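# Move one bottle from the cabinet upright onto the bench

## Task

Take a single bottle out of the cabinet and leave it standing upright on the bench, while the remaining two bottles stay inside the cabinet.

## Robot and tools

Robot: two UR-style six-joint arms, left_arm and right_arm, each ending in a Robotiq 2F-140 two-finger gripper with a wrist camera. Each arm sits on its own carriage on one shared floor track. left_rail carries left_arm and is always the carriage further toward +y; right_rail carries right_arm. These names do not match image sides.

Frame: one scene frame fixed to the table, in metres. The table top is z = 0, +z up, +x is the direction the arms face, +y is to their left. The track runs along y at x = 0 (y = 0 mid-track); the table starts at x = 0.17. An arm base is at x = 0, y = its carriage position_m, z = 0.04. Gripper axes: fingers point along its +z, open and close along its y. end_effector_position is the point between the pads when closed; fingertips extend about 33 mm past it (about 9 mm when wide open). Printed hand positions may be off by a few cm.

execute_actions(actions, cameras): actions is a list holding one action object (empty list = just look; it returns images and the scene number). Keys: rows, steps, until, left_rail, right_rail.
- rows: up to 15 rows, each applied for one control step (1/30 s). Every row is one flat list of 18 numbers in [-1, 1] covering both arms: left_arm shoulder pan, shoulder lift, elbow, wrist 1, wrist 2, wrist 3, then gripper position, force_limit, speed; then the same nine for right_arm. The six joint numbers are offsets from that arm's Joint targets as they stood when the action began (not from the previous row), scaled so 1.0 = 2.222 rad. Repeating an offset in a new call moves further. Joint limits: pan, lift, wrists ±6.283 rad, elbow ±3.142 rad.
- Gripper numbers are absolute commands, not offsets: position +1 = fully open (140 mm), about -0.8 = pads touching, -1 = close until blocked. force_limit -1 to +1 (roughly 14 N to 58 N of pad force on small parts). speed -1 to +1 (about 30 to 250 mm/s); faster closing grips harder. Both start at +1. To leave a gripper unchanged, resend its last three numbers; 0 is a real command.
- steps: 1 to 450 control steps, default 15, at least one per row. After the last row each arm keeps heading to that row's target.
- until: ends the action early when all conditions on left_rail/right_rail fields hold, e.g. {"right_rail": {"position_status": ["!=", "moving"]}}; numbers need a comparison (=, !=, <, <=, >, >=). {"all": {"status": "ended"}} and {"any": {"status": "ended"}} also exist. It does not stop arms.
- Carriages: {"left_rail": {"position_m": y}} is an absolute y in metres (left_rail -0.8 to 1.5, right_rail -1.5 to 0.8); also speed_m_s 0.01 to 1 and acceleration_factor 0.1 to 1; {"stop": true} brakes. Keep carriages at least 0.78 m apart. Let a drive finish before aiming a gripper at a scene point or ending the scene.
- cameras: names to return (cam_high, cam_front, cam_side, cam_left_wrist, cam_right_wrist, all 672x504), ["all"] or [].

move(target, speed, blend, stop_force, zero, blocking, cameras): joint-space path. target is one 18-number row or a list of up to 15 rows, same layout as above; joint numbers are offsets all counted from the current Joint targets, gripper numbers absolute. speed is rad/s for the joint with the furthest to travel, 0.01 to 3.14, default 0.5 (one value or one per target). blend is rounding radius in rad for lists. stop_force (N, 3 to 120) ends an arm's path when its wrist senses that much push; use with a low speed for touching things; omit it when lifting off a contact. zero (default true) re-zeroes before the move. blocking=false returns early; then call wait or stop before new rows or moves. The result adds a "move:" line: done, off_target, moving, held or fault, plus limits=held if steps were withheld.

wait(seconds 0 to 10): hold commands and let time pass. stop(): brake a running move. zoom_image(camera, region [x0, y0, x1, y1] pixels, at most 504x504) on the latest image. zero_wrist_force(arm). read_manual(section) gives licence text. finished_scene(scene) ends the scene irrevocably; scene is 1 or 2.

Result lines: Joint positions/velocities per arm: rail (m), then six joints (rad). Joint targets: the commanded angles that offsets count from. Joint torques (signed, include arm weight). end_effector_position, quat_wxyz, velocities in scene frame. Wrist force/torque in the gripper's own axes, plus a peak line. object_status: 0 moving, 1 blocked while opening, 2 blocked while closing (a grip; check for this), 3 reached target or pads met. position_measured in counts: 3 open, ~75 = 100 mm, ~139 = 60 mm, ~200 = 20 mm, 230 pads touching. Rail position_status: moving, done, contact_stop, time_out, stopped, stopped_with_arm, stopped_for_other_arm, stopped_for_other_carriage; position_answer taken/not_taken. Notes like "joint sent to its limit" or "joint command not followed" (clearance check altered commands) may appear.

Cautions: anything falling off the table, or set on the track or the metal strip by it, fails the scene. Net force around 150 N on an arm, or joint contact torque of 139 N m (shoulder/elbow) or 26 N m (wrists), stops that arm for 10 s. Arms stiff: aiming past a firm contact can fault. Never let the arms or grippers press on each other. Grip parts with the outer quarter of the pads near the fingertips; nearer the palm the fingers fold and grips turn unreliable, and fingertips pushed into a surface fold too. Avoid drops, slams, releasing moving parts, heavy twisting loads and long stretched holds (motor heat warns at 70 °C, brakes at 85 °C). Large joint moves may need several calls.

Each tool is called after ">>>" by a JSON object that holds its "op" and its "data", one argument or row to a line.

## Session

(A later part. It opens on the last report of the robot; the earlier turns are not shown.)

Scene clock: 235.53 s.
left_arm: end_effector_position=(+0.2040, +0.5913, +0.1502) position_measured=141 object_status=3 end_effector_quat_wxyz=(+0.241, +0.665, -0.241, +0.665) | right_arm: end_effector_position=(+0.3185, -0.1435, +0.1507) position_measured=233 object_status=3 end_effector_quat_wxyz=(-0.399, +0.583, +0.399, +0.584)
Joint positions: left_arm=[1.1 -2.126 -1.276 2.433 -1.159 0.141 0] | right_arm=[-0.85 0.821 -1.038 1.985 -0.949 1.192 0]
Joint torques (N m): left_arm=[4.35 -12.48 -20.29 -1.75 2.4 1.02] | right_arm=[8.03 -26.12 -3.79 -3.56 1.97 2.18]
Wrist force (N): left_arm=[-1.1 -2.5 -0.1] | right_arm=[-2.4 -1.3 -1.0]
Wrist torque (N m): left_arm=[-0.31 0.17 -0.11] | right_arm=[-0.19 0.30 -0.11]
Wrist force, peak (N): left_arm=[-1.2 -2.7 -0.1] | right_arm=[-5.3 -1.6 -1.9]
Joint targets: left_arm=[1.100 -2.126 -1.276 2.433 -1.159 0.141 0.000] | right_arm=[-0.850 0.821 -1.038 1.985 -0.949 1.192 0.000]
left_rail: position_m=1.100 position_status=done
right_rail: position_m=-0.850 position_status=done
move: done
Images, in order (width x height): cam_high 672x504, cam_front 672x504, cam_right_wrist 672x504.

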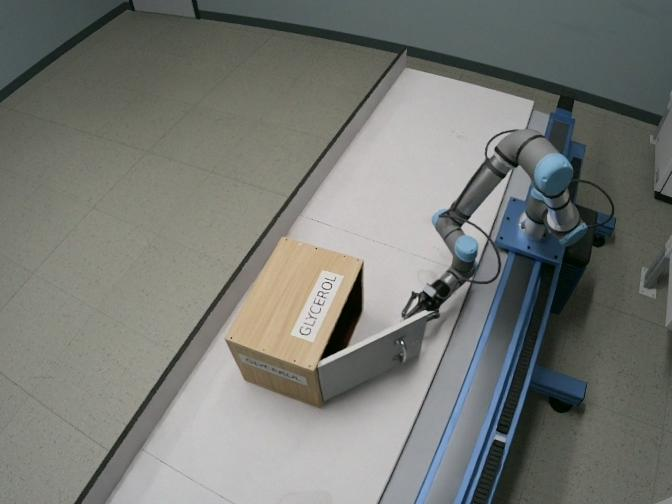

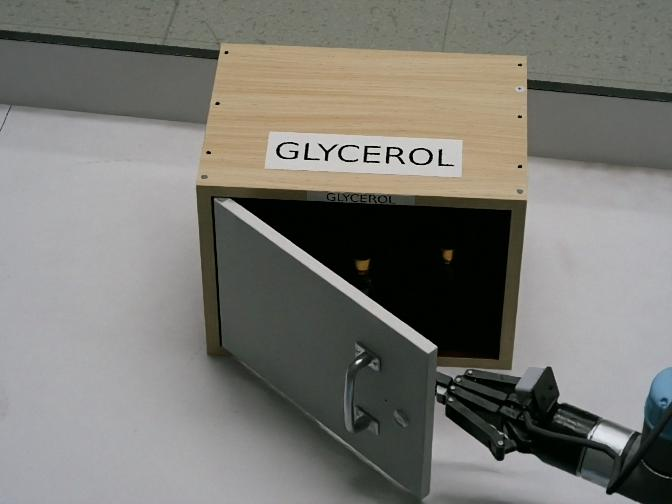

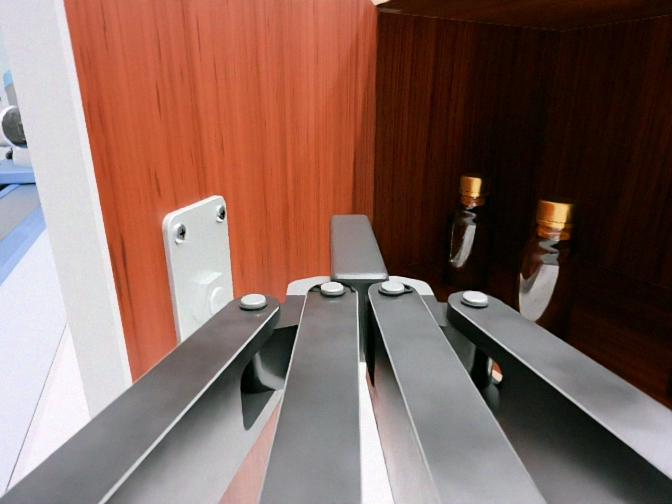

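>>> {"op": "move", "data": {
  "target": [
    [0,0,0,0,0,0,-0.1,0.5,0, 0.04465,0.00875,-0.01716,0.00841,0.04465,0,-1,0,0],
    [0,0,0,0,0,0,-0.1,0.5,0, 0.13996,0.05903,-0.11601,0.05698,0.13996,0,-1,0,0],
    [0,0,0,0,0,0,-0.1,0.5,0, 0.19215,0.1658,-0.32986,0.16406,0.19215,0,-1,0,0]
  ],
  "speed": 0.5,
  "blend": [0.05, 0.1, 0],
  "stop_force": 40,
  "cameras": ["cam_right_wrist", "cam_front"]
}}

Scene clock: 242.83 s.
left_arm: end_effector_position=(+0.2040, +0.5913, +0.1502) position_measured=141 object_status=3 end_effector_quat_wxyz=(+0.241, +0.665, -0.241, +0.665) | right_arm: end_effector_position=(+0.1960, +0.1089, +0.1508) position_measured=233 object_status=3 end_effector_quat_wxyz=(-0.399, +0.583, +0.399, +0.584)
Joint positions: left_arm=[1.1 -2.126 -1.276 2.433 -1.159 0.141 0] | right_arm=[-0.85 1.248 -0.669 1.253 -0.584 1.619 0]
Joint torques (N m): left_arm=[4.3 -12.16 -20.32 -1.8 2.37 0.82] | right_arm=[10.02 -44.86 -35.97 -1.03 1.62 0.6]
Wrist force (N): left_arm=[-1.1 -2.6 0.1] | right_arm=[-3.8 -0.5 -2.5]
Wrist torque (N m): left_arm=[-0.35 0.16 -0.10] | right_arm=[-0.26 0.35 -0.11]
Wrist force, peak (N): left_arm=[-1.4 -2.7 -0.1] | right_arm=[-3.2 3.6 -2.4]
Joint targets: left_arm=[1.100 -2.126 -1.276 2.433 -1.159 0.141 0.000] | right_arm=[-0.850 1.248 -0.669 1.253 -0.584 1.619 0.000]
left_rail: position_m=1.100 position_status=done
right_rail: position_m=-0.850 position_status=done
move: done; blend cut to 0.0496 rad at target 1
Images, in order (width x height): cam_front 672x504, cam_right_wrist 672x504.

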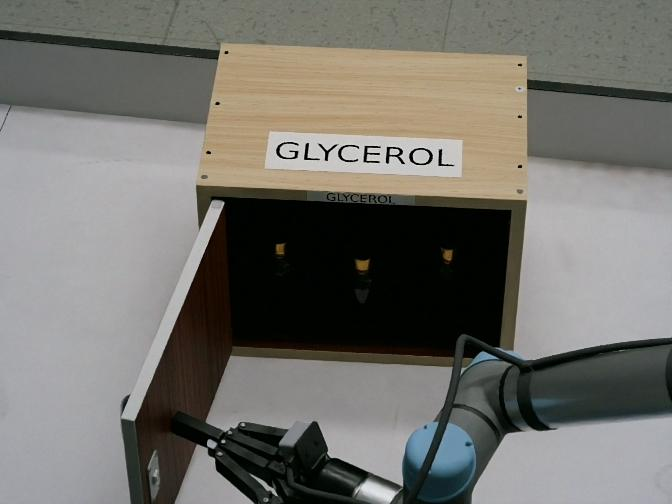

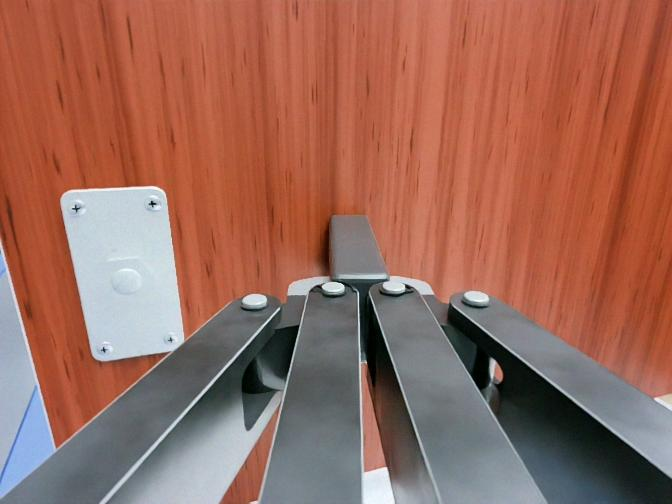

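>>> {"op": "move", "data": {
  "target": [0,0,0,0,0,0,-0.1,0.5,0, -0.1703,-0.25203,0.49357,-0.24155,0.32925,0,1,0,0],
  "speed": 0.8
}}

>>> {"op": "execute_actions", "data": {
  "actions": [
    {"right_rail": {"position_m": -0.42, "acceleration_factor": 0.6}, "steps": 90, "until": {"right_rail": {"position_status": ["!=", "moving"]}}}
  ],
  "cameras": ["cam_right_wrist", "cam_high", "cam_front"]
}}

Scene clock: 261.77 s.
left_arm: end_effector_position=(+0.2040, +0.5913, +0.1502) position_measured=141 object_status=3 end_effector_quat_wxyz=(+0.241, +0.665, -0.241, +0.665) | right_arm: end_effector_position=(+0.4102, -0.4966, +0.1505) position_measured=3 object_status=3 end_effector_quat_wxyz=(-0.032, +0.706, +0.032, +0.707)
Joint positions: left_arm=[1.1 -2.126 -1.276 2.433 -1.159 0.141 0] | right_arm=[-0.85 0.87 -1.229 2.349 -1.121 2.35 0]
Joint torques (N m): left_arm=[4.64 -12.8 -19.99 -1.92 2.32 0.54] | right_arm=[-5.61 -39.69 0.63 -3.06 2.15 -1.82]
Wrist force (N): left_arm=[-1.1 -2.5 0.0] | right_arm=[-2.7 -1.5 -0.9]
Wrist torque (N m): left_arm=[-0.33 0.18 -0.10] | right_arm=[-0.23 0.39 -0.11]
Wrist force, peak (N): left_arm=[-1.3 -2.7 -0.1] | right_arm=[-3.8 -0.3 -2.7]
Joint targets: left_arm=[1.100 -2.126 -1.276 2.433 -1.159 0.141 0.000] | right_arm=[-0.850 0.870 -1.229 2.349 -1.121 2.350 0.000]
left_rail: position_m=1.100 position_status=done
right_rail: position_m=-0.850 position_status=done
move: done

Scene clock: 263.30 s.
left_arm: end_effector_position=(+0.2040, +0.5913, +0.1502) position_measured=141 object_status=3 end_effector_quat_wxyz=(+0.241, +0.665, -0.241, +0.665) | right_arm: end_effector_position=(+0.4102, -0.0667, +0.1505) position_measured=3 object_status=3 end_effector_quat_wxyz=(-0.032, +0.706, +0.032, +0.707)
Joint positions: left_arm=[1.1 -2.126 -1.276 2.433 -1.159 0.141 0] | right_arm=[-0.42 0.869 -1.229 2.349 -1.121 2.35 0]
Joint torques (N m): left_arm=[4.48 -12.91 -20.23 -1.79 2.32 0.5] | right_arm=[0.4 -31.36 -13 -0.39 -0.05 -1.91]
Wrist force (N): left_arm=[-1.2 -2.7 -0.2] | right_arm=[-2.7 -1.3 -0.8]
Wrist torque (N m): left_arm=[-0.36 0.20 -0.10] | right_arm=[-0.18 0.39 -0.11]
Wrist force, peak (N): left_arm=[-1.3 -2.7 0.0] | right_arm=[-2.8 -3.4 -0.6]
Joint targets: left_arm=[1.100 -2.126 -1.276 2.433 -1.159 0.141 0.000] | right_arm=[-0.420 0.870 -1.229 2.349 -1.121 2.350 0.000]
Tool commands: left_gripper/position=-0.1 left_gripper/force_limit=+0.5 left_gripper/speed=+0.0 right_gripper/position=+1.0 right_gripper/force_limit=+0.0 right_gripper/speed=+0.0
left_rail: position_m=1.100 position_status=done
right_rail: position_m=-0.420 position_status=done
Images, in order (width x height): cam_high 672x504, cam_front 672x504, cam_right_wrist 672x504.

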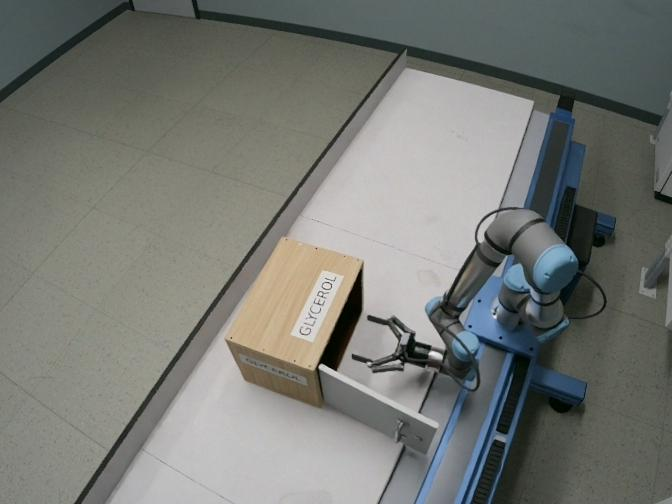

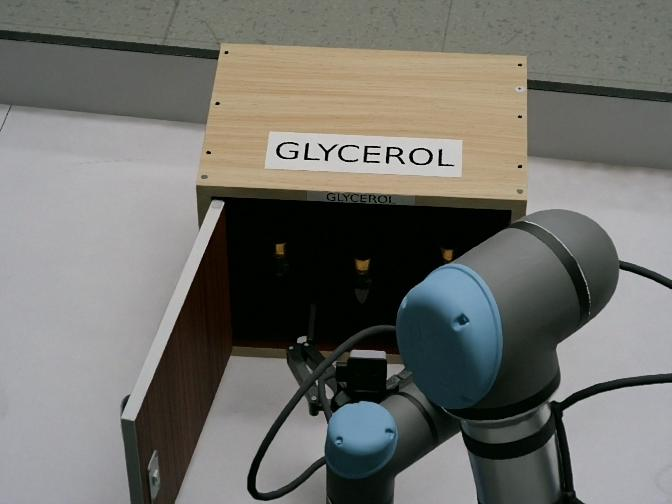

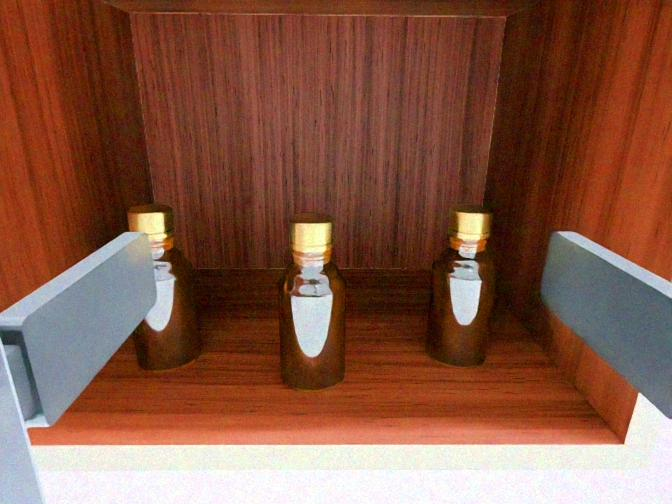

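>>> {"op": "move", "data": {
  "target": [0,0,0,0,0,0,-0.1,0.5,0, -0.03045,0.12583,-0.05197,-0.07387,-0.03045,0,0.24,0,0],
  "speed": 0.5,
  "stop_force": 20,
  "cameras": ["cam_right_wrist", "cam_side"]
}}

Scene clock: 290.03 s.
left_arm: end_effector_position=(+0.2040, +0.5913, +0.1502) position_measured=141 object_status=3 end_effector_quat_wxyz=(+0.241, +0.665, -0.241, +0.665) | right_arm: end_effector_position=(+0.4633, -0.0418, +0.0725) position_measured=99 object_status=3 end_effector_quat_wxyz=(-0.032, +0.706, +0.032, +0.707)
Joint positions: left_arm=[1.1 -2.126 -1.276 2.433 -1.159 0.141 0] | right_arm=[-0.42 0.802 -0.95 2.234 -1.285 2.283 0]
Joint torques (N m): left_arm=[4.52 -12.61 -19.66 -1.86 2.26 0.23] | right_arm=[-5.51 -23 -21.68 -3.09 -2.05 -1.93]
Wrist force (N): left_arm=[-1.2 -2.6 0.1] | right_arm=[-2.3 -1.7 -1.1]
Wrist torque (N m): left_arm=[-0.33 0.21 -0.10] | right_arm=[-0.27 0.27 -0.13]
Wrist force, peak (N): left_arm=[-1.1 -2.8 -0.1] | right_arm=[-4.1 -1.8 -0.1]
Joint targets: left_arm=[1.100 -2.126 -1.276 2.433 -1.159 0.141 0.000] | right_arm=[-0.420 0.802 -0.950 2.234 -1.285 2.283 0.000]
left_rail: position_m=1.100 position_status=done
right_rail: position_m=-0.420 position_status=done
move: done
Images, in order (width x height): cam_side 672x504, cam_right_wrist 672x504.

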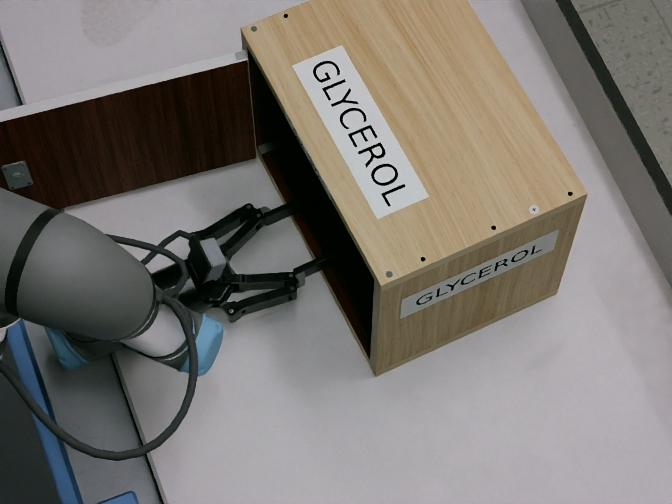

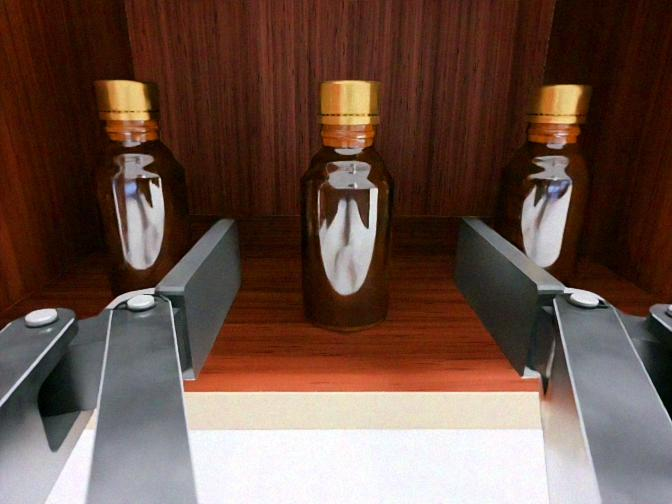

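>>> {"op": "move", "data": {
  "target": [0,0,0,0,0,0,-0.1,0.5,0, -0.04024,0.01228,-0.03779,0.02552,-0.04024,0,0.24,0,0],
  "speed": 0.2,
  "stop_force": 12,
  "cameras": ["cam_right_wrist"]
}}

Scene clock: 299.33 s.
left_arm: end_effector_position=(+0.2040, +0.5913, +0.1502) position_measured=141 object_status=3 end_effector_quat_wxyz=(+0.241, +0.665, -0.241, +0.665) | right_arm: end_effector_position=(+0.5170, -0.0370, +0.0725) position_measured=99 object_status=3 end_effector_quat_wxyz=(-0.032, +0.706, +0.032, +0.707)
Joint positions: left_arm=[1.1 -2.126 -1.276 2.433 -1.159 0.141 0] | right_arm=[-0.42 0.712 -0.922 2.15 -1.229 2.193 0]
Joint torques (N m): left_arm=[4.84 -12.31 -19.27 -1.82 2.27 0.02] | right_arm=[-5.63 -24.81 -23.05 -0.39 -2.06 -1.88]
Wrist force (N): left_arm=[-1.2 -2.5 -0.1] | right_arm=[-2.6 -1.6 -0.9]
Wrist torque (N m): left_arm=[-0.33 0.20 -0.11] | right_arm=[-0.26 0.32 -0.12]
Wrist force, peak (N): left_arm=[-1.4 -2.6 0.0] | right_arm=[-2.8 -1.6 -1.5]
Joint targets: left_arm=[1.100 -2.126 -1.276 2.433 -1.159 0.141 0.000] | right_arm=[-0.420 0.712 -0.922 2.150 -1.229 2.193 0.000]
left_rail: position_m=1.100 position_status=done
right_rail: position_m=-0.420 position_status=done
move: done
Images, in order (width x height): cam_right_wrist 672x504.

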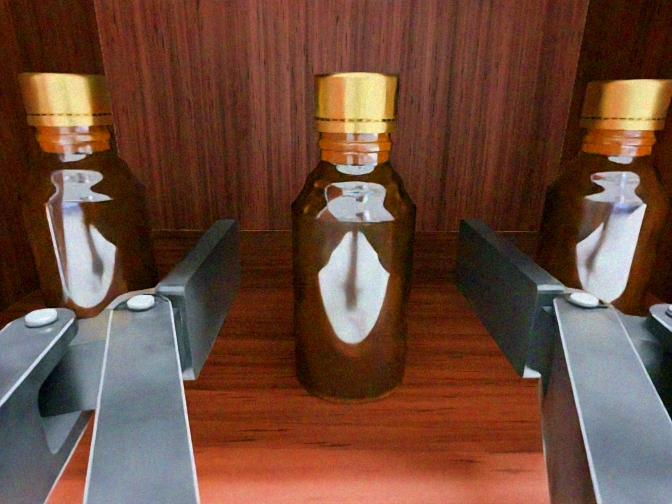

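>>> {"op": "execute_actions", "data": {
  "actions": [
    {"rows": [[0,0,0,0,0,0,-0.1,0.5,0, 0,0,0,0,0,0,-1,-0.3,-1]], "steps": 75}
  ],
  "cameras": ["cam_right_wrist"]
}}

Scene clock: 318.00 s.
left_arm: end_effector_position=(+0.2040, +0.5913, +0.1502) position_measured=141 object_status=3 end_effector_quat_wxyz=(+0.241, +0.665, -0.241, +0.665) | right_arm: end_effector_position=(+0.5170, -0.0370, +0.0725) position_measured=162 object_status=2 end_effector_quat_wxyz=(-0.032, +0.706, +0.032, +0.707)
Joint positions: left_arm=[1.1 -2.126 -1.276 2.433 -1.159 0.141 0] | right_arm=[-0.42 0.712 -0.922 2.15 -1.229 2.193 0]
Joint torques (N m): left_arm=[4.5 -12.11 -19.08 -1.79 2.28 -0.2] | right_arm=[-0.78 -25.61 -20.54 -0.65 0.03 -1.86]
Wrist force (N): left_arm=[-1.1 -2.6 0.0] | right_arm=[-0.6 -2.1 -1.9]
Wrist torque (N m): left_arm=[-0.33 0.16 -0.11] | right_arm=[-0.20 0.21 -0.02]
Wrist force, peak (N): left_arm=[-1.2 -2.8 0.1] | right_arm=[-1.9 -1.9 -2.0]
Joint targets: left_arm=[1.100 -2.126 -1.276 2.433 -1.159 0.141 0.000] | right_arm=[-0.420 0.712 -0.922 2.150 -1.229 2.193 0.000]
left_rail: position_m=1.100 position_status=done
right_rail: position_m=-0.420 position_status=done
Images, in order (width x height): cam_right_wrist 672x504.

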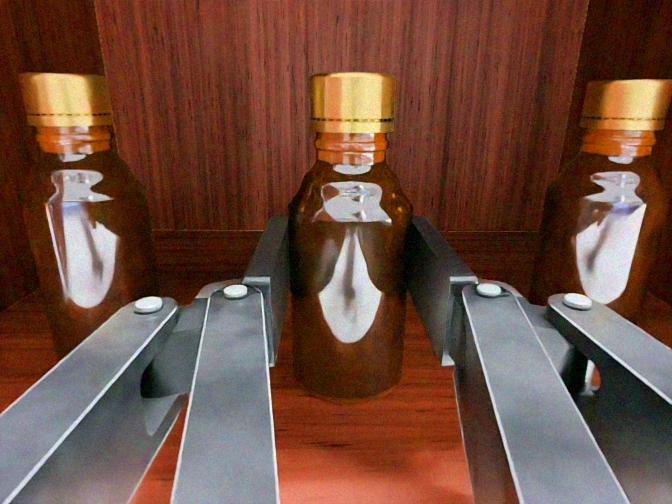

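>>> {"op": "move", "data": {
  "target": [
    [0,0,0,0,0,0,-0.1,0.5,0, 0,-0.0166,0.00097,0.01563,0,0,-1,-0.3,-1],
    [0,0,0,0,0,0,-0.1,0.5,0, 0.09107,-0.0406,0.06978,-0.02919,0.09107,0,-1,-0.3,-1]
  ],
  "speed": [0.1, 0.25],
  "blend": [0.01, 0],
  "cameras": ["cam_right_wrist", "cam_front"]
}}

Scene clock: 329.13 s.
left_arm: end_effector_position=(+0.2040, +0.5913, +0.1502) position_measured=141 object_status=3 end_effector_quat_wxyz=(+0.241, +0.665, -0.241, +0.665) | right_arm: end_effector_position=(+0.4075, -0.0468, +0.0865) position_measured=162 object_status=2 end_effector_quat_wxyz=(-0.032, +0.706, +0.032, +0.707)
Joint positions: left_arm=[1.1 -2.126 -1.276 2.433 -1.159 0.141 0] | right_arm=[-0.42 0.915 -1.013 2.305 -1.293 2.395 0]
Joint torques (N m): left_arm=[4.56 -12.52 -18.88 -1.87 2.12 -0.4] | right_arm=[8.67 -45.78 3.02 -3.36 2.02 -1.83]
Wrist force (N): left_arm=[-1.0 -2.6 0.1] | right_arm=[-5.4 -1.2 -0.5]
Wrist torque (N m): left_arm=[-0.33 0.16 -0.10] | right_arm=[-0.17 0.31 -0.13]
Wrist force, peak (N): left_arm=[-1.4 -2.7 0.1] | right_arm=[-6.0 -1.3 -0.5]
Joint targets: left_arm=[1.100 -2.126 -1.276 2.433 -1.159 0.141 0.000] | right_arm=[-0.420 0.915 -1.013 2.305 -1.293 2.396 0.000]
left_rail: position_m=1.100 position_status=done
right_rail: position_m=-0.420 position_status=done
move: done
Images, in order (width x height): cam_front 672x504, cam_right_wrist 672x504.

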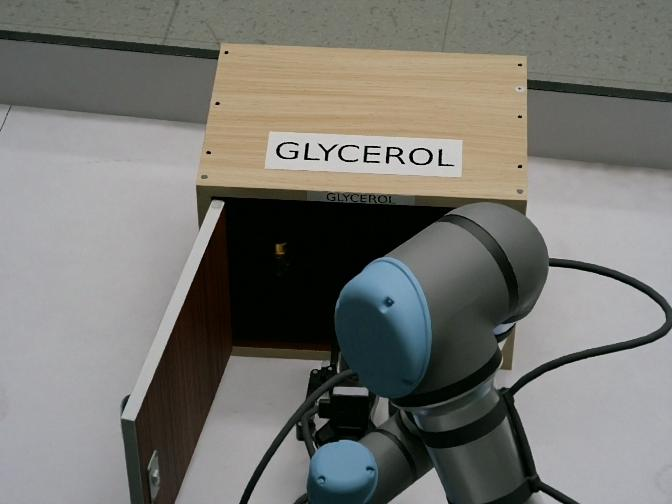

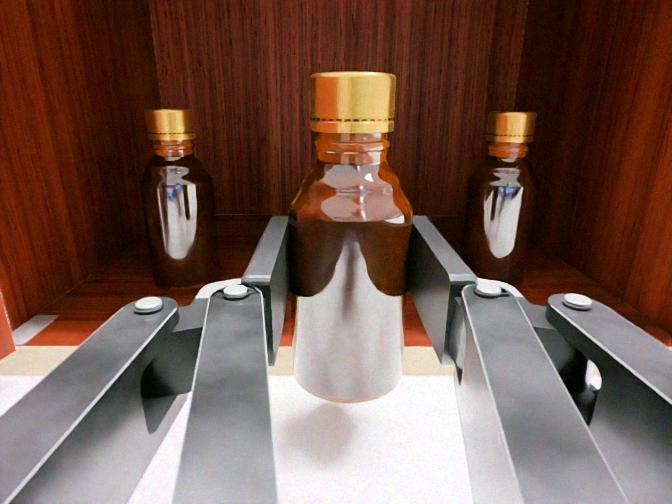

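>>> {"op": "execute_actions", "data": {
  "actions": [
    {"right_rail": {"position_m": -0.82, "acceleration_factor": 0.3}, "steps": 200, "until": {"right_rail": {"position_status": ["!=", "moving"]}}}
  ]
}}

Scene clock: 347.30 s.
left_arm: end_effector_position=(+0.2040, +0.5913, +0.1502) position_measured=141 object_status=3 end_effector_quat_wxyz=(+0.241, +0.665, -0.241, +0.665) | right_arm: end_effector_position=(+0.4074, -0.4468, +0.0865) position_measured=162 object_status=2 end_effector_quat_wxyz=(-0.032, +0.706, +0.032, +0.707)
Joint positions: left_arm=[1.1 -2.126 -1.276 2.433 -1.159 0.141 0] | right_arm=[-0.82 0.915 -1.013 2.305 -1.293 2.396 0]
Joint torques (N m): left_arm=[4.67 -12.78 -19.19 -1.74 2.19 -0.59] | right_arm=[1.9 -42.28 -8.88 -0.89 -0.35 -1.76]
Wrist force (N): left_arm=[-1.1 -2.6 -0.2] | right_arm=[-5.5 -1.8 -0.7]
Wrist torque (N m): left_arm=[-0.35 0.17 -0.10] | right_arm=[-0.29 0.34 -0.13]
Wrist force, peak (N): left_arm=[-1.3 -2.7 0.0] | right_arm=[-5.6 -2.7 -0.3]
Joint targets: left_arm=[1.100 -2.126 -1.276 2.433 -1.159 0.141 0.000] | right_arm=[-0.820 0.915 -1.013 2.305 -1.293 2.396 0.000]
Tool commands: left_gripper/position=-0.1 left_gripper/force_limit=+0.5 left_gripper/speed=+0.0 right_gripper/position=-1.0 right_gripper/force_limit=-0.3 right_gripper/speed=-1.0
left_rail: position_m=1.100 position_status=done
right_rail: position_m=-0.820 position_status=done

>>> {"op": "move", "data": {
  "target": [0,0,0,0,0,0,-0.1,0.5,0, 0,0.04986,-0.00468,-0.04518,0,0,-1,-0.3,-1],
  "speed": 0.08,
  "stop_force": 5,
  "cameras": ["cam_right_wrist", "cam_high"]
}}

Scene clock: 351.20 s.
left_arm: end_effector_position=(+0.2040, +0.5913, +0.1502) position_measured=141 object_status=3 end_effector_quat_wxyz=(+0.241, +0.665, -0.241, +0.665) | right_arm: end_effector_position=(+0.4077, -0.4464, +0.0603) position_measured=162 object_status=2 end_effector_quat_wxyz=(-0.032, +0.706, +0.032, +0.707)
Joint positions: left_arm=[1.1 -2.126 -1.276 2.433 -1.159 0.141 0] | right_arm=[-0.82 0.915 -0.932 2.297 -1.366 2.396 0]
Joint torques (N m): left_arm=[4.29 -12.4 -19.05 -1.81 2.25 -0.72] | right_arm=[-2.61 -48.02 5 -0.61 -1.49 -1.79]
Wrist force (N): left_arm=[-1.1 -2.6 0.1] | right_arm=[-5.5 -1.5 -0.8]
Wrist torque (N m): left_arm=[-0.33 0.19 -0.11] | right_arm=[-0.22 0.36 -0.13]
Wrist force, peak (N): left_arm=[-1.3 -2.7 0.1] | right_arm=[-7.4 -1.3 -0.8]
Joint targets: left_arm=[1.100 -2.126 -1.276 2.433 -1.159 0.141 0.000] | right_arm=[-0.820 0.915 -0.932 2.297 -1.366 2.396 0.000]
left_rail: position_m=1.100 position_status=done
right_rail: position_m=-0.820 position_status=done
move: held (right_arm; a check stopped the path); limits=held; right_arm: the shoulder lift is farthest, 0.030 rad from its target
joint command not followed: on one or more control steps a check withheld the commanded joint targets of the right arm, and it was not sent them on those steps.
cause: the commanded joint targets, or the way to them, would bring a part of the arm (just beyond joint 6 (wrist 2)) too close to the robot's own body.
Images, in order (width x height): cam_high 672x504, cam_right_wrist 672x504.

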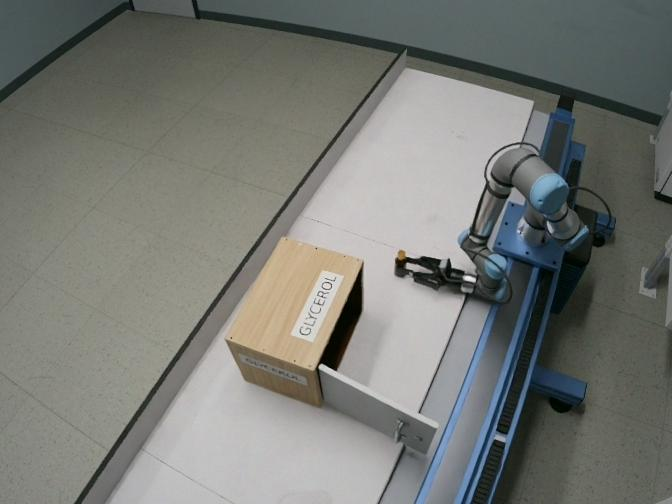

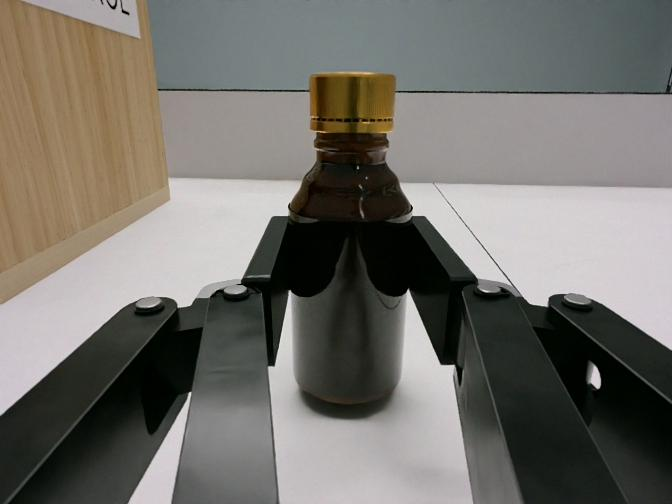

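>>> {"op": "move", "data": {
  "target": [0,0,0,0,0,0,-0.1,0.5,0, -0.11631,0.00744,-0.09949,0.09203,-0.11631,0,-1,-0.3,-1],
  "speed": 0.25
}}

>>> {"op": "move", "data": {
  "target": [0,0,0,0,0,0,-0.1,0.5,0, 0,0.03599,-0.00382,-0.03216,0,0,-1,-0.3,-1],
  "speed": 0.06,
  "stop_force": 5,
  "cameras": ["cam_right_wrist", "cam_side"]
}}

Scene clock: 368.60 s.
left_arm: end_effector_position=(+0.2040, +0.5913, +0.1502) position_measured=141 object_status=3 end_effector_quat_wxyz=(+0.241, +0.665, -0.241, +0.665) | right_arm: end_effector_position=(+0.5576, -0.4329, +0.0804) position_measured=162 object_status=2 end_effector_quat_wxyz=(-0.032, +0.706, +0.032, +0.707)
Joint positions: left_arm=[1.1 -2.126 -1.276 2.433 -1.159 0.141 0] | right_arm=[-0.82 0.656 -0.916 2.076 -1.162 2.137 0]
Joint torques (N m): left_arm=[4.95 -12.59 -18.58 -1.81 2.12 -0.95] | right_arm=[-5.81 -28.33 -25.73 -1.23 -2.25 -1.76]
Wrist force (N): left_arm=[-1.1 -2.6 -0.1] | right_arm=[-5.1 -1.3 -0.3]
Wrist torque (N m): left_arm=[-0.35 0.18 -0.10] | right_arm=[-0.16 0.25 -0.11]
Wrist force, peak (N): left_arm=[-1.5 -2.7 0.0] | right_arm=[-6.0 -0.6 -2.7]
Joint targets: left_arm=[1.100 -2.126 -1.276 2.433 -1.159 0.141 0.000] | right_arm=[-0.820 0.656 -0.916 2.076 -1.162 2.137 0.000]
left_rail: position_m=1.100 position_status=done
right_rail: position_m=-0.820 position_status=done
move: done

Scene clock: 370.87 s.
left_arm: end_effector_position=(+0.2040, +0.5913, +0.1502) position_measured=141 object_status=3 end_effector_quat_wxyz=(+0.241, +0.665, -0.241, +0.665) | right_arm: end_effector_position=(+0.5579, -0.4328, +0.0549) position_measured=162 object_status=2 end_effector_quat_wxyz=(-0.032, +0.706, +0.032, +0.707)
Joint positions: left_arm=[1.1 -2.126 -1.276 2.433 -1.159 0.141 0] | right_arm=[-0.82 0.656 -0.852 2.069 -1.219 2.137 0]
Joint torques (N m): left_arm=[4.49 -12.25 -18.65 -1.72 2.09 -1.1] | right_arm=[1.52 -54.77 0.62 -2.16 -0.89 -1.74]
Wrist force (N): left_arm=[-1.1 -2.6 0.1] | right_arm=[-5.0 -1.2 -0.5]
Wrist torque (N m): left_arm=[-0.34 0.18 -0.11] | right_arm=[-0.13 0.21 -0.11]
Wrist force, peak (N): left_arm=[-1.2 -2.8 -0.1] | right_arm=[13.7 -0.6 -2.4]
Joint targets: left_arm=[1.100 -2.126 -1.276 2.433 -1.159 0.141 0.000] | right_arm=[-0.820 0.656 -0.852 2.069 -1.219 2.137 0.000]
left_rail: position_m=1.100 position_status=done
right_rail: position_m=-0.820 position_status=done
move: contact (right_arm); right_arm: the shoulder lift is farthest, 0.016 rad from its target
Images, in order (width x height): cam_side 672x504, cam_right_wrist 672x504.

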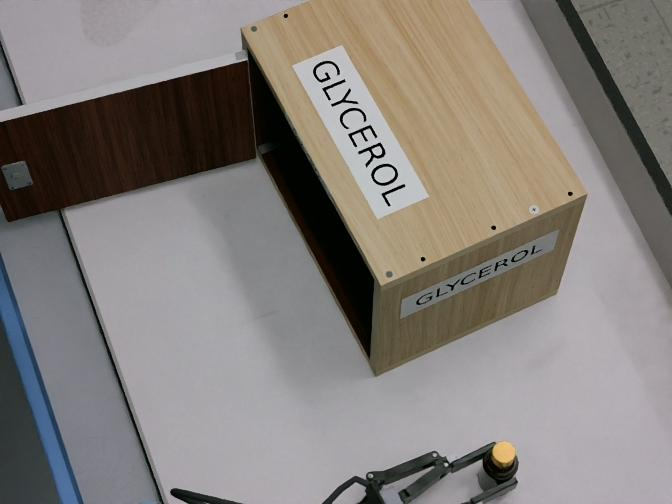

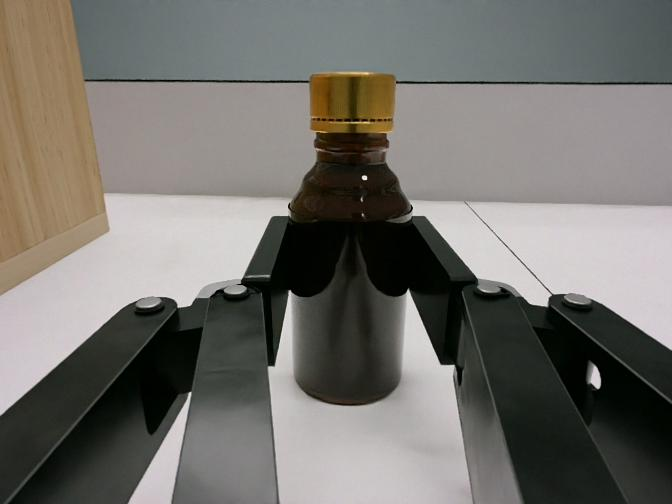

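>>> {"op": "move", "data": {
  "target": [0,0,0,0,0,0,-0.1,0.5,0, 0,0.0022,-0.00023,-0.00197,0,0,-1,-0.3,-1],
  "speed": 0.02,
  "stop_force": 4
}}

>>> {"op": "execute_actions", "data": {
  "actions": [
    {"rows": [[0,0,0,0,0,0,-0.1,0.5,0, 0,0,0,0,0,0,0.24,0,-0.6]], "steps": 45}
  ],
  "cameras": ["cam_right_wrist"]
}}

Scene clock: 374.93 s.
left_arm: end_effector_position=(+0.2040, +0.5913, +0.1502) position_measured=141 object_status=3 end_effector_quat_wxyz=(+0.241, +0.665, -0.241, +0.665) | right_arm: end_effector_position=(+0.5578, -0.4328, +0.0547) position_measured=162 object_status=2 end_effector_quat_wxyz=(-0.032, +0.706, +0.032, +0.707)
Joint positions: left_arm=[1.1 -2.126 -1.276 2.433 -1.159 0.141 0] | right_arm=[-0.82 0.656 -0.851 2.069 -1.22 2.137 0]
Joint torques (N m): left_arm=[4.72 -12.15 -18.54 -1.71 2.13 -1.14] | right_arm=[5.96 -52.56 -11.56 -1.3 1.27 -1.74]
Wrist force (N): left_arm=[-1.1 -2.4 -0.1] | right_arm=[-1.5 -1.6 -0.6]
Wrist torque (N m): left_arm=[-0.31 0.19 -0.11] | right_arm=[-0.14 0.23 -0.03]
Wrist force, peak (N): left_arm=[-1.2 -2.7 0.0] | right_arm=[-5.5 -1.3 -0.9]
Joint targets: left_arm=[1.100 -2.126 -1.276 2.433 -1.159 0.141 0.000] | right_arm=[-0.820 0.656 -0.851 2.069 -1.220 2.137 0.000]
left_rail: position_m=1.100 position_status=done
right_rail: position_m=-0.820 position_status=done
move: contact (right_arm)

Scene clock: 376.63 s.
left_arm: end_effector_position=(+0.2040, +0.5913, +0.1502) position_measured=141 object_status=3 end_effector_quat_wxyz=(+0.241, +0.665, -0.241, +0.665) | right_arm: end_effector_position=(+0.5578, -0.4328, +0.0547) position_measured=99 object_status=3 end_effector_quat_wxyz=(-0.032, +0.706, +0.032, +0.707)
Joint positions: left_arm=[1.1 -2.126 -1.276 2.433 -1.159 0.141 0] | right_arm=[-0.82 0.656 -0.851 2.069 -1.22 2.137 0]
Joint torques (N m): left_arm=[4.66 -12.45 -18.47 -1.73 2.15 -1.28] | right_arm=[5.46 -52.45 -11.58 -2.8 1.29 -1.74]
Wrist force (N): left_arm=[-0.9 -2.5 -0.1] | right_arm=[-2.0 -1.3 -0.8]
Wrist torque (N m): left_arm=[-0.31 0.14 -0.10] | right_arm=[-0.17 0.21 -0.11]
Wrist force, peak (N): left_arm=[-1.3 -2.8 0.0] | right_arm=[-2.5 -1.4 -0.9]
Joint targets: left_arm=[1.100 -2.126 -1.276 2.433 -1.159 0.141 0.000] | right_arm=[-0.820 0.656 -0.851 2.069 -1.220 2.137 0.000]
left_rail: position_m=1.100 position_status=done
right_rail: position_m=-0.820 position_status=done
Images, in order (width x height): cam_right_wrist 672x504.

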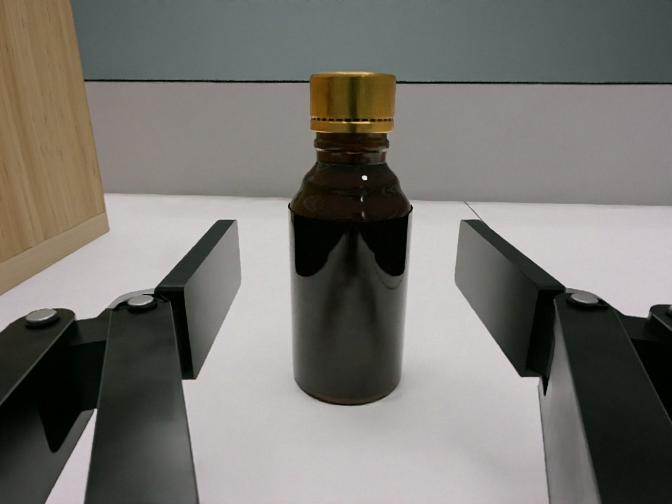

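>>> {"op": "move", "data": {
  "target": [0,0,0,0,0,0,-0.1,0.5,0, 0.1167,-0.15673,0.10182,0.05581,0.1167,0,0.24,0,-0.6],
  "speed": 0.4,
  "cameras": ["cam_right_wrist"]
}}

Scene clock: 384.47 s.
left_arm: end_effector_position=(+0.2040, +0.5913, +0.1502) position_measured=141 object_status=3 end_effector_quat_wxyz=(+0.241, +0.665, -0.241, +0.665) | right_arm: end_effector_position=(+0.4074, -0.4464, +0.1498) position_measured=99 object_status=3 end_effector_quat_wxyz=(-0.032, +0.706, +0.032, +0.706)
Joint positions: left_arm=[1.1 -2.126 -1.276 2.433 -1.159 0.141 0] | right_arm=[-0.82 0.916 -1.199 2.296 -1.096 2.396 0]
Joint torques (N m): left_arm=[4.45 -12.29 -18.56 -1.71 2.07 -1.47] | right_arm=[8.4 -42.24 0.13 -0.06 1.97 -1.68]
Wrist force (N): left_arm=[-1.0 -2.5 -0.1] | right_arm=[-1.8 -1.5 -0.6]
Wrist torque (N m): left_arm=[-0.32 0.17 -0.10] | right_arm=[-0.21 0.16 -0.12]
Wrist force, peak (N): left_arm=[-1.3 -2.8 0.1] | right_arm=[-3.2 -1.1 0.6]
Joint targets: left_arm=[1.100 -2.126 -1.276 2.433 -1.159 0.141 0.000] | right_arm=[-0.820 0.916 -1.199 2.296 -1.096 2.396 0.000]
left_rail: position_m=1.100 position_status=done
right_rail: position_m=-0.820 position_status=done
move: done
Images, in order (width x height): cam_right_wrist 672x504.

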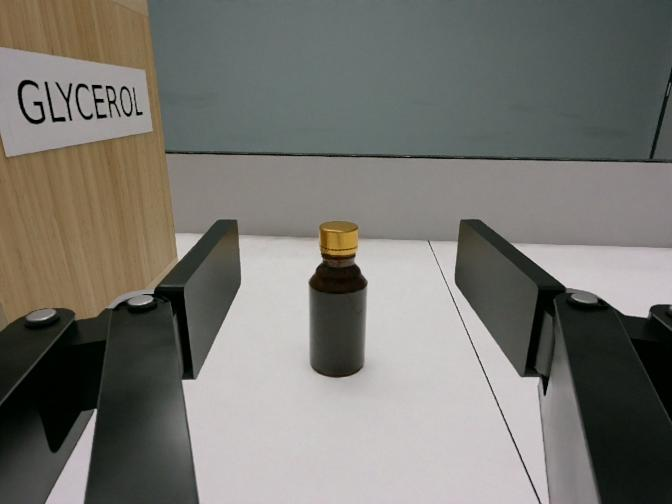

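>>> {"op": "execute_actions", "data": {
  "actions": [
    {"left_rail": {"position_m": 0.8, "acceleration_factor": 0.5}, "rows": [[0,0,0,0,0,0,-1,-0.5,-0.3, 0,0,0,0,0,0,0.24,0,-0.6]], "steps": 150, "until": {"left_rail": {"position_status": ["!=", "moving"]}}}
  ]
}}

>>> {"op": "move", "data": {
  "target": [0.30207,0.00356,-0.00527,0.00266,0.55131,0,-1,-0.5,-0.3, 0,0,0,0,0,0,0.24,0,-0.6],
  "speed": 0.8,
  "cameras": ["cam_left_wrist", "cam_high"]
}}

Scene clock: 436.63 s.
left_arm: end_effector_position=(+0.2039, +0.2913, +0.1502) position_measured=233 object_status=3 end_effector_quat_wxyz=(+0.241, +0.665, -0.241, +0.665) | right_arm: end_effector_position=(+0.4073, -0.4465, +0.1499) position_measured=99 object_status=3 end_effector_quat_wxyz=(-0.032, +0.706, +0.032, +0.706)
Joint positions: left_arm=[0.8 -2.126 -1.275 2.433 -1.159 0.141 0] | right_arm=[-0.82 0.916 -1.199 2.296 -1.096 2.396 0]
Joint torques (N m): left_arm=[1.64 -20.41 -12.24 -0.36 1.04 -1.67] | right_arm=[8.38 -41.18 0.27 -0.04 2.04 -1.6]
Wrist force (N): left_arm=[-1.2 -2.5 0.1] | right_arm=[-2.2 -1.7 -0.7]
Wrist torque (N m): left_arm=[-0.32 0.19 -0.11] | right_arm=[-0.26 0.23 -0.12]
Wrist force, peak (N): left_arm=[-1.4 -4.0 -1.5] | right_arm=[-2.4 -2.0 -1.0]
Joint targets: left_arm=[0.800 -2.126 -1.276 2.433 -1.159 0.141 0.000] | right_arm=[-0.820 0.916 -1.199 2.296 -1.096 2.396 0.000]
left_rail: position_m=0.800 position_status=done
right_rail: position_m=-0.820 position_status=done

Scene clock: 438.83 s.
left_arm: end_effector_position=(+0.2638, +0.2366, +0.1495) position_measured=233 object_status=3 end_effector_quat_wxyz=(+0.413, +0.574, -0.414, +0.573) | right_arm: end_effector_position=(+0.4073, -0.4465, +0.1499) position_measured=99 object_status=3 end_effector_quat_wxyz=(-0.032, +0.706, +0.032, +0.706)
Joint positions: left_arm=[0.8 -1.455 -1.268 2.422 -1.153 1.366 0] | right_arm=[-0.82 0.916 -1.199 2.296 -1.096 2.396 0]
Joint torques (N m): left_arm=[5.35 -15.25 -22.44 -1.01 2.33 -1.73] | right_arm=[8.59 -40.8 -0.38 0.01 2 -1.76]
Wrist force (N): left_arm=[-1.0 -2.6 0.0] | right_arm=[-2.2 -1.6 -0.6]
Wrist torque (N m): left_arm=[-0.37 0.14 -0.10] | right_arm=[-0.25 0.21 -0.12]
Wrist force, peak (N): left_arm=[-1.1 -3.2 -0.2] | right_arm=[-2.5 -1.9 -0.8]
Joint targets: left_arm=[0.800 -1.455 -1.268 2.422 -1.153 1.366 0.000] | right_arm=[-0.820 0.916 -1.199 2.296 -1.096 2.396 0.000]
left_rail: position_m=0.800 position_status=done
right_rail: position_m=-0.820 position_status=done
move: done
Images, in order (width x height): cam_high 672x504, cam_left_wrist 672x504.

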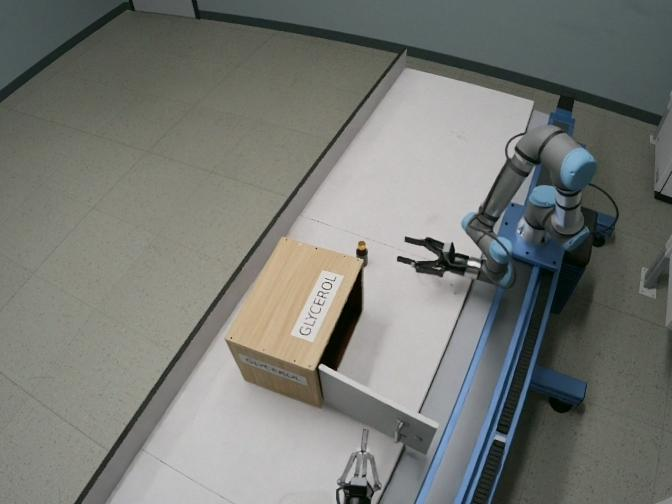

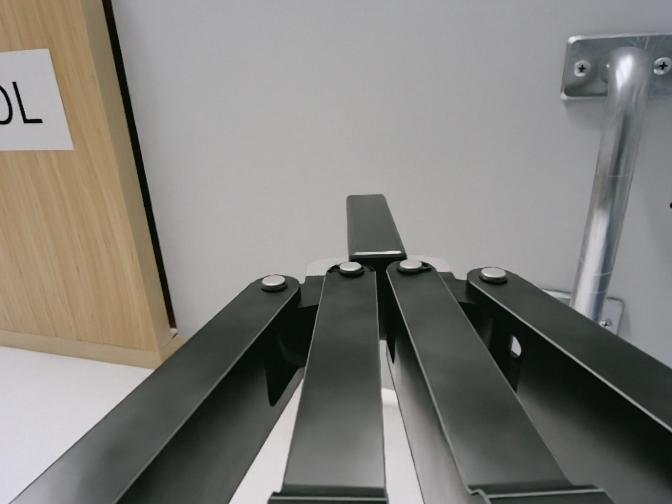

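>>> {"op": "move", "data": {
  "target": [
    [-0.0617,0.09109,-0.17158,0.08004,-0.1293,0,-1,-0.5,-0.3, 0,0,0,0,0,0,0.24,0,-0.6],
    [-0.0649,0.15591,-0.29848,0.14212,-0.2,0,-1,-0.5,-0.3, 0,0,0,0,0,0,0.24,0,-0.6],
    [-0.04892,0.22324,-0.43264,0.20896,-0.26054,0,-1,-0.5,-0.3, 0,0,0,0,0,0,0.24,0,-0.6],
    [-0.02433,0.28615,-0.55941,0.27281,-0.31695,0,-1,-0.5,-0.3, 0,0,0,0,0,0,0.24,0,-0.6]
  ],
  "speed": [0.15, 0.3, 0.3, 0.2],
  "blend": [0.05, 0.05, 0.05, 0],
  "stop_force": 40,
  "cameras": ["cam_left_wrist", "cam_side"]
}}

Scene clock: 450.90 s.
left_arm: end_effector_position=(+0.4321, -0.0439, +0.1499) position_measured=233 object_status=3 end_effector_quat_wxyz=(+0.209, +0.676, -0.209, +0.676) | right_arm: end_effector_position=(+0.4073, -0.4465, +0.1499) position_measured=99 object_status=3 end_effector_quat_wxyz=(-0.032, +0.706, +0.032, +0.706)
Joint positions: left_arm=[0.8 -1.509 -0.632 1.179 -0.547 0.661 0] | right_arm=[-0.82 0.916 -1.199 2.296 -1.096 2.396 0]
Joint torques (N m): left_arm=[7.53 -49.7 -31.54 -0.18 -2.93 -1.7] | right_arm=[8.96 -41.11 -0.09 -0.17 1.65 -1.76]
Wrist force (N): left_arm=[-0.6 -2.1 -2.4] | right_arm=[-2.3 -1.6 -0.6]
Wrist torque (N m): left_arm=[-0.35 0.15 -0.11] | right_arm=[-0.24 0.25 -0.12]
Wrist force, peak (N): left_arm=[-1.2 -4.9 -2.3] | right_arm=[-2.7 -1.8 -0.4]
Joint targets: left_arm=[0.800 -1.509 -0.632 1.179 -0.547 0.661 0.000] | right_arm=[-0.820 0.916 -1.199 2.296 -1.096 2.396 0.000]
left_rail: position_m=0.800 position_status=done
right_rail: position_m=-0.820 position_status=done
move: done
Images, in order (width x height): cam_side 672x504, cam_left_wrist 672x504.

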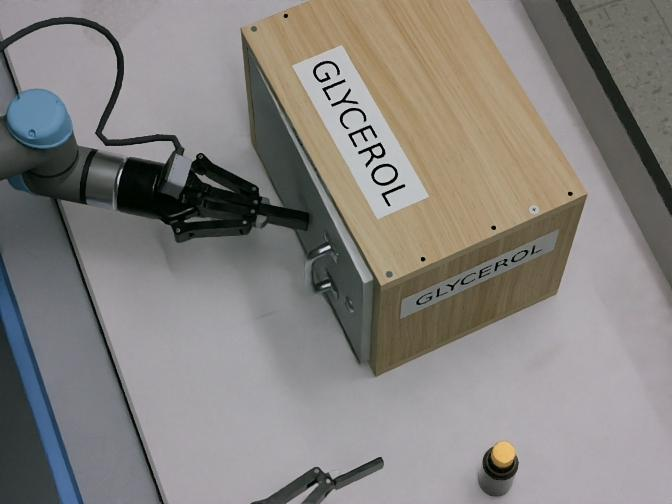

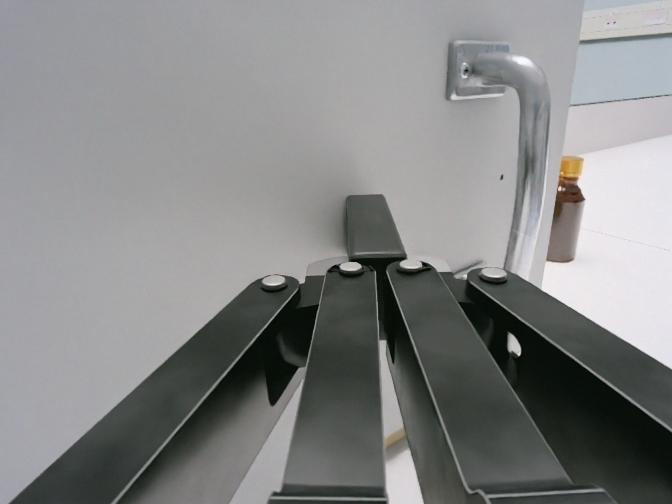

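>>> {"op": "move", "data": {
  "target": [0.01332,0.00362,-0.00733,0.00371,0.01332,0,-1,-0.5,-0.3, 0,0,0,0,0,0,0.24,0,-0.6],
  "speed": 0.03,
  "stop_force": 20,
  "cameras": ["cam_side"]
}}

>>> {"op": "zoom_image", "data": {
  "camera": "cam_side",
  "region": [240, 30, 440, 380]
}}

Scene clock: 458.10 s.
left_arm: end_effector_position=(+0.4521, -0.0420, +0.1499) position_measured=233 object_status=3 end_effector_quat_wxyz=(+0.209, +0.676, -0.209, +0.676) | right_arm: end_effector_position=(+0.4073, -0.4465, +0.1499) position_measured=99 object_status=3 end_effector_quat_wxyz=(-0.032, +0.706, +0.032, +0.706)
Joint positions: left_arm=[0.8 -1.479 -0.624 1.162 -0.538 0.691 0] | right_arm=[-0.82 0.916 -1.199 2.296 -1.096 2.396 0]
Joint torques (N m): left_arm=[23.26 -50.25 -31.14 -0.18 -1.74 -1.6] | right_arm=[8.38 -40.68 -0.23 -0.2 1.53 -1.73]
Wrist force (N): left_arm=[-0.2 9.9 -14.6] | right_arm=[-2.4 -1.8 -0.9]
Wrist torque (N m): left_arm=[-0.61 0.16 -0.11] | right_arm=[-0.28 0.27 -0.12]
Wrist force, peak (N): left_arm=[0.3 3.9 -20.2] | right_arm=[-2.9 -1.7 -0.8]
Joint targets: left_arm=[0.800 -1.479 -0.624 1.162 -0.538 0.691 0.000] | right_arm=[-0.820 0.916 -1.199 2.296 -1.096 2.396 0.000]
left_rail: position_m=0.800 position_status=done
right_rail: position_m=-0.820 position_status=done
move: done
Images, in order (width x height): cam_side 672x504.

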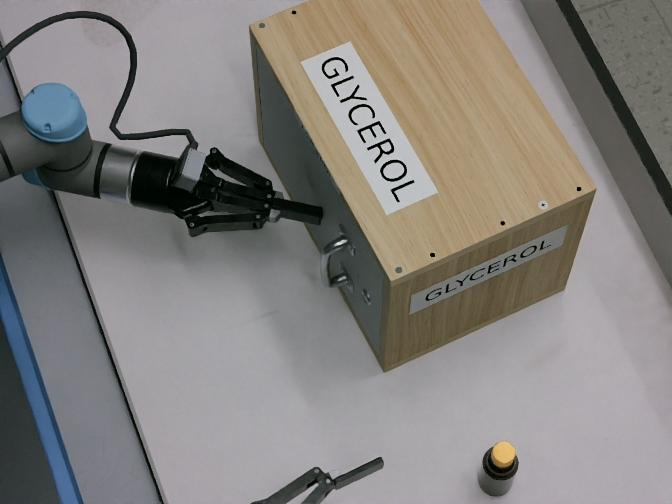

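Scaled by 1.440 from the camera's 672x504 image, which has a finer 960x720 frame.

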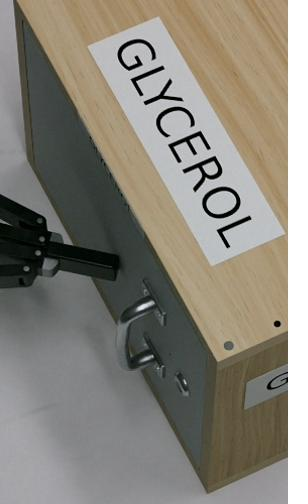

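>>> {"op": "move", "data": {
  "target": [-0.02664,-0.00724,0.01466,-0.00742,-0.02664,0,-1,-0.5,-0.3, 0,0,0,0,0,0,0.24,0,-0.6],
  "speed": 0.1,
  "cameras": ["cam_high", "cam_side"]
}}

Scene clock: 461.00 s.
left_arm: end_effector_position=(+0.4122, -0.0451, +0.1499) position_measured=233 object_status=3 end_effector_quat_wxyz=(+0.209, +0.676, -0.209, +0.676) | right_arm: end_effector_position=(+0.4073, -0.4465, +0.1499) position_measured=99 object_status=3 end_effector_quat_wxyz=(-0.032, +0.706, +0.032, +0.706)
Joint positions: left_arm=[0.8 -1.538 -0.64 1.195 -0.555 0.632 0] | right_arm=[-0.82 0.916 -1.199 2.296 -1.096 2.396 0]
Joint torques (N m): left_arm=[-8.69 -72.84 -8.16 -2.97 -2.94 -1.6] | right_arm=[8.58 -40.35 -0.34 -0.13 1.42 -1.85]
Wrist force (N): left_arm=[-1.2 -2.3 -0.3] | right_arm=[-2.4 -1.6 -0.7]
Wrist torque (N m): left_arm=[-0.29 0.20 -0.12] | right_arm=[-0.25 0.28 -0.12]
Wrist force, peak (N): left_arm=[-1.6 9.8 -15.9] | right_arm=[-2.5 -1.7 -0.9]
Joint targets: left_arm=[0.800 -1.538 -0.640 1.195 -0.555 0.632 0.000] | right_arm=[-0.820 0.916 -1.199 2.296 -1.096 2.396 0.000]
left_rail: position_m=0.800 position_status=done
right_rail: position_m=-0.820 position_status=done
move: done
Images, in order (width x height): cam_high 672x504, cam_side 672x504.

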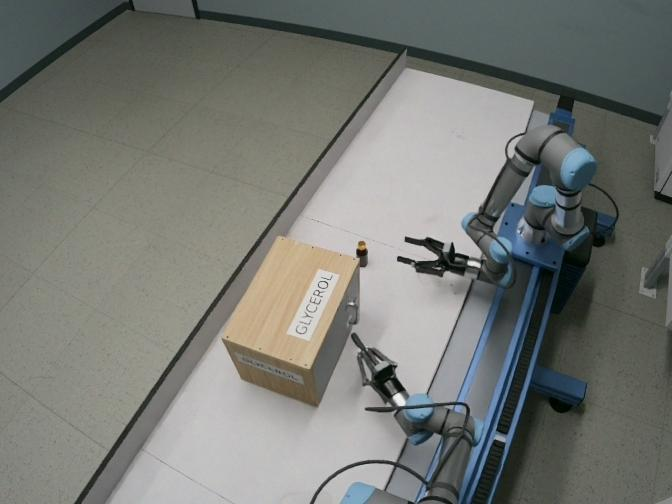

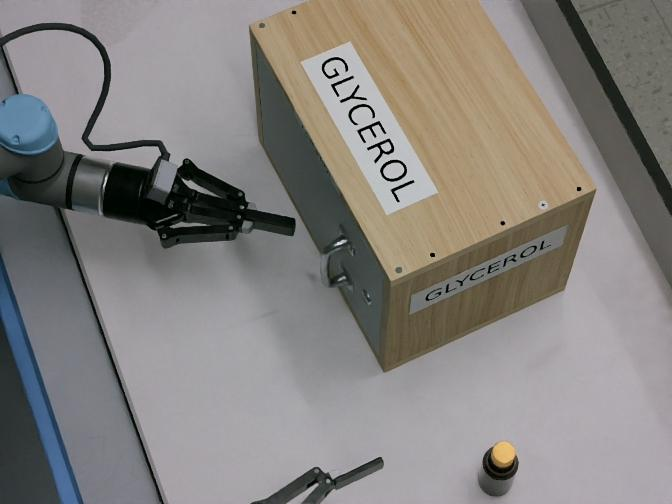

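Door is shut, the bottle stands on the bench. Finishing scene 1.

>>> {"op": "finished_scene", "data": {
  "scene": 1
}}

The scene is finished: the task was done.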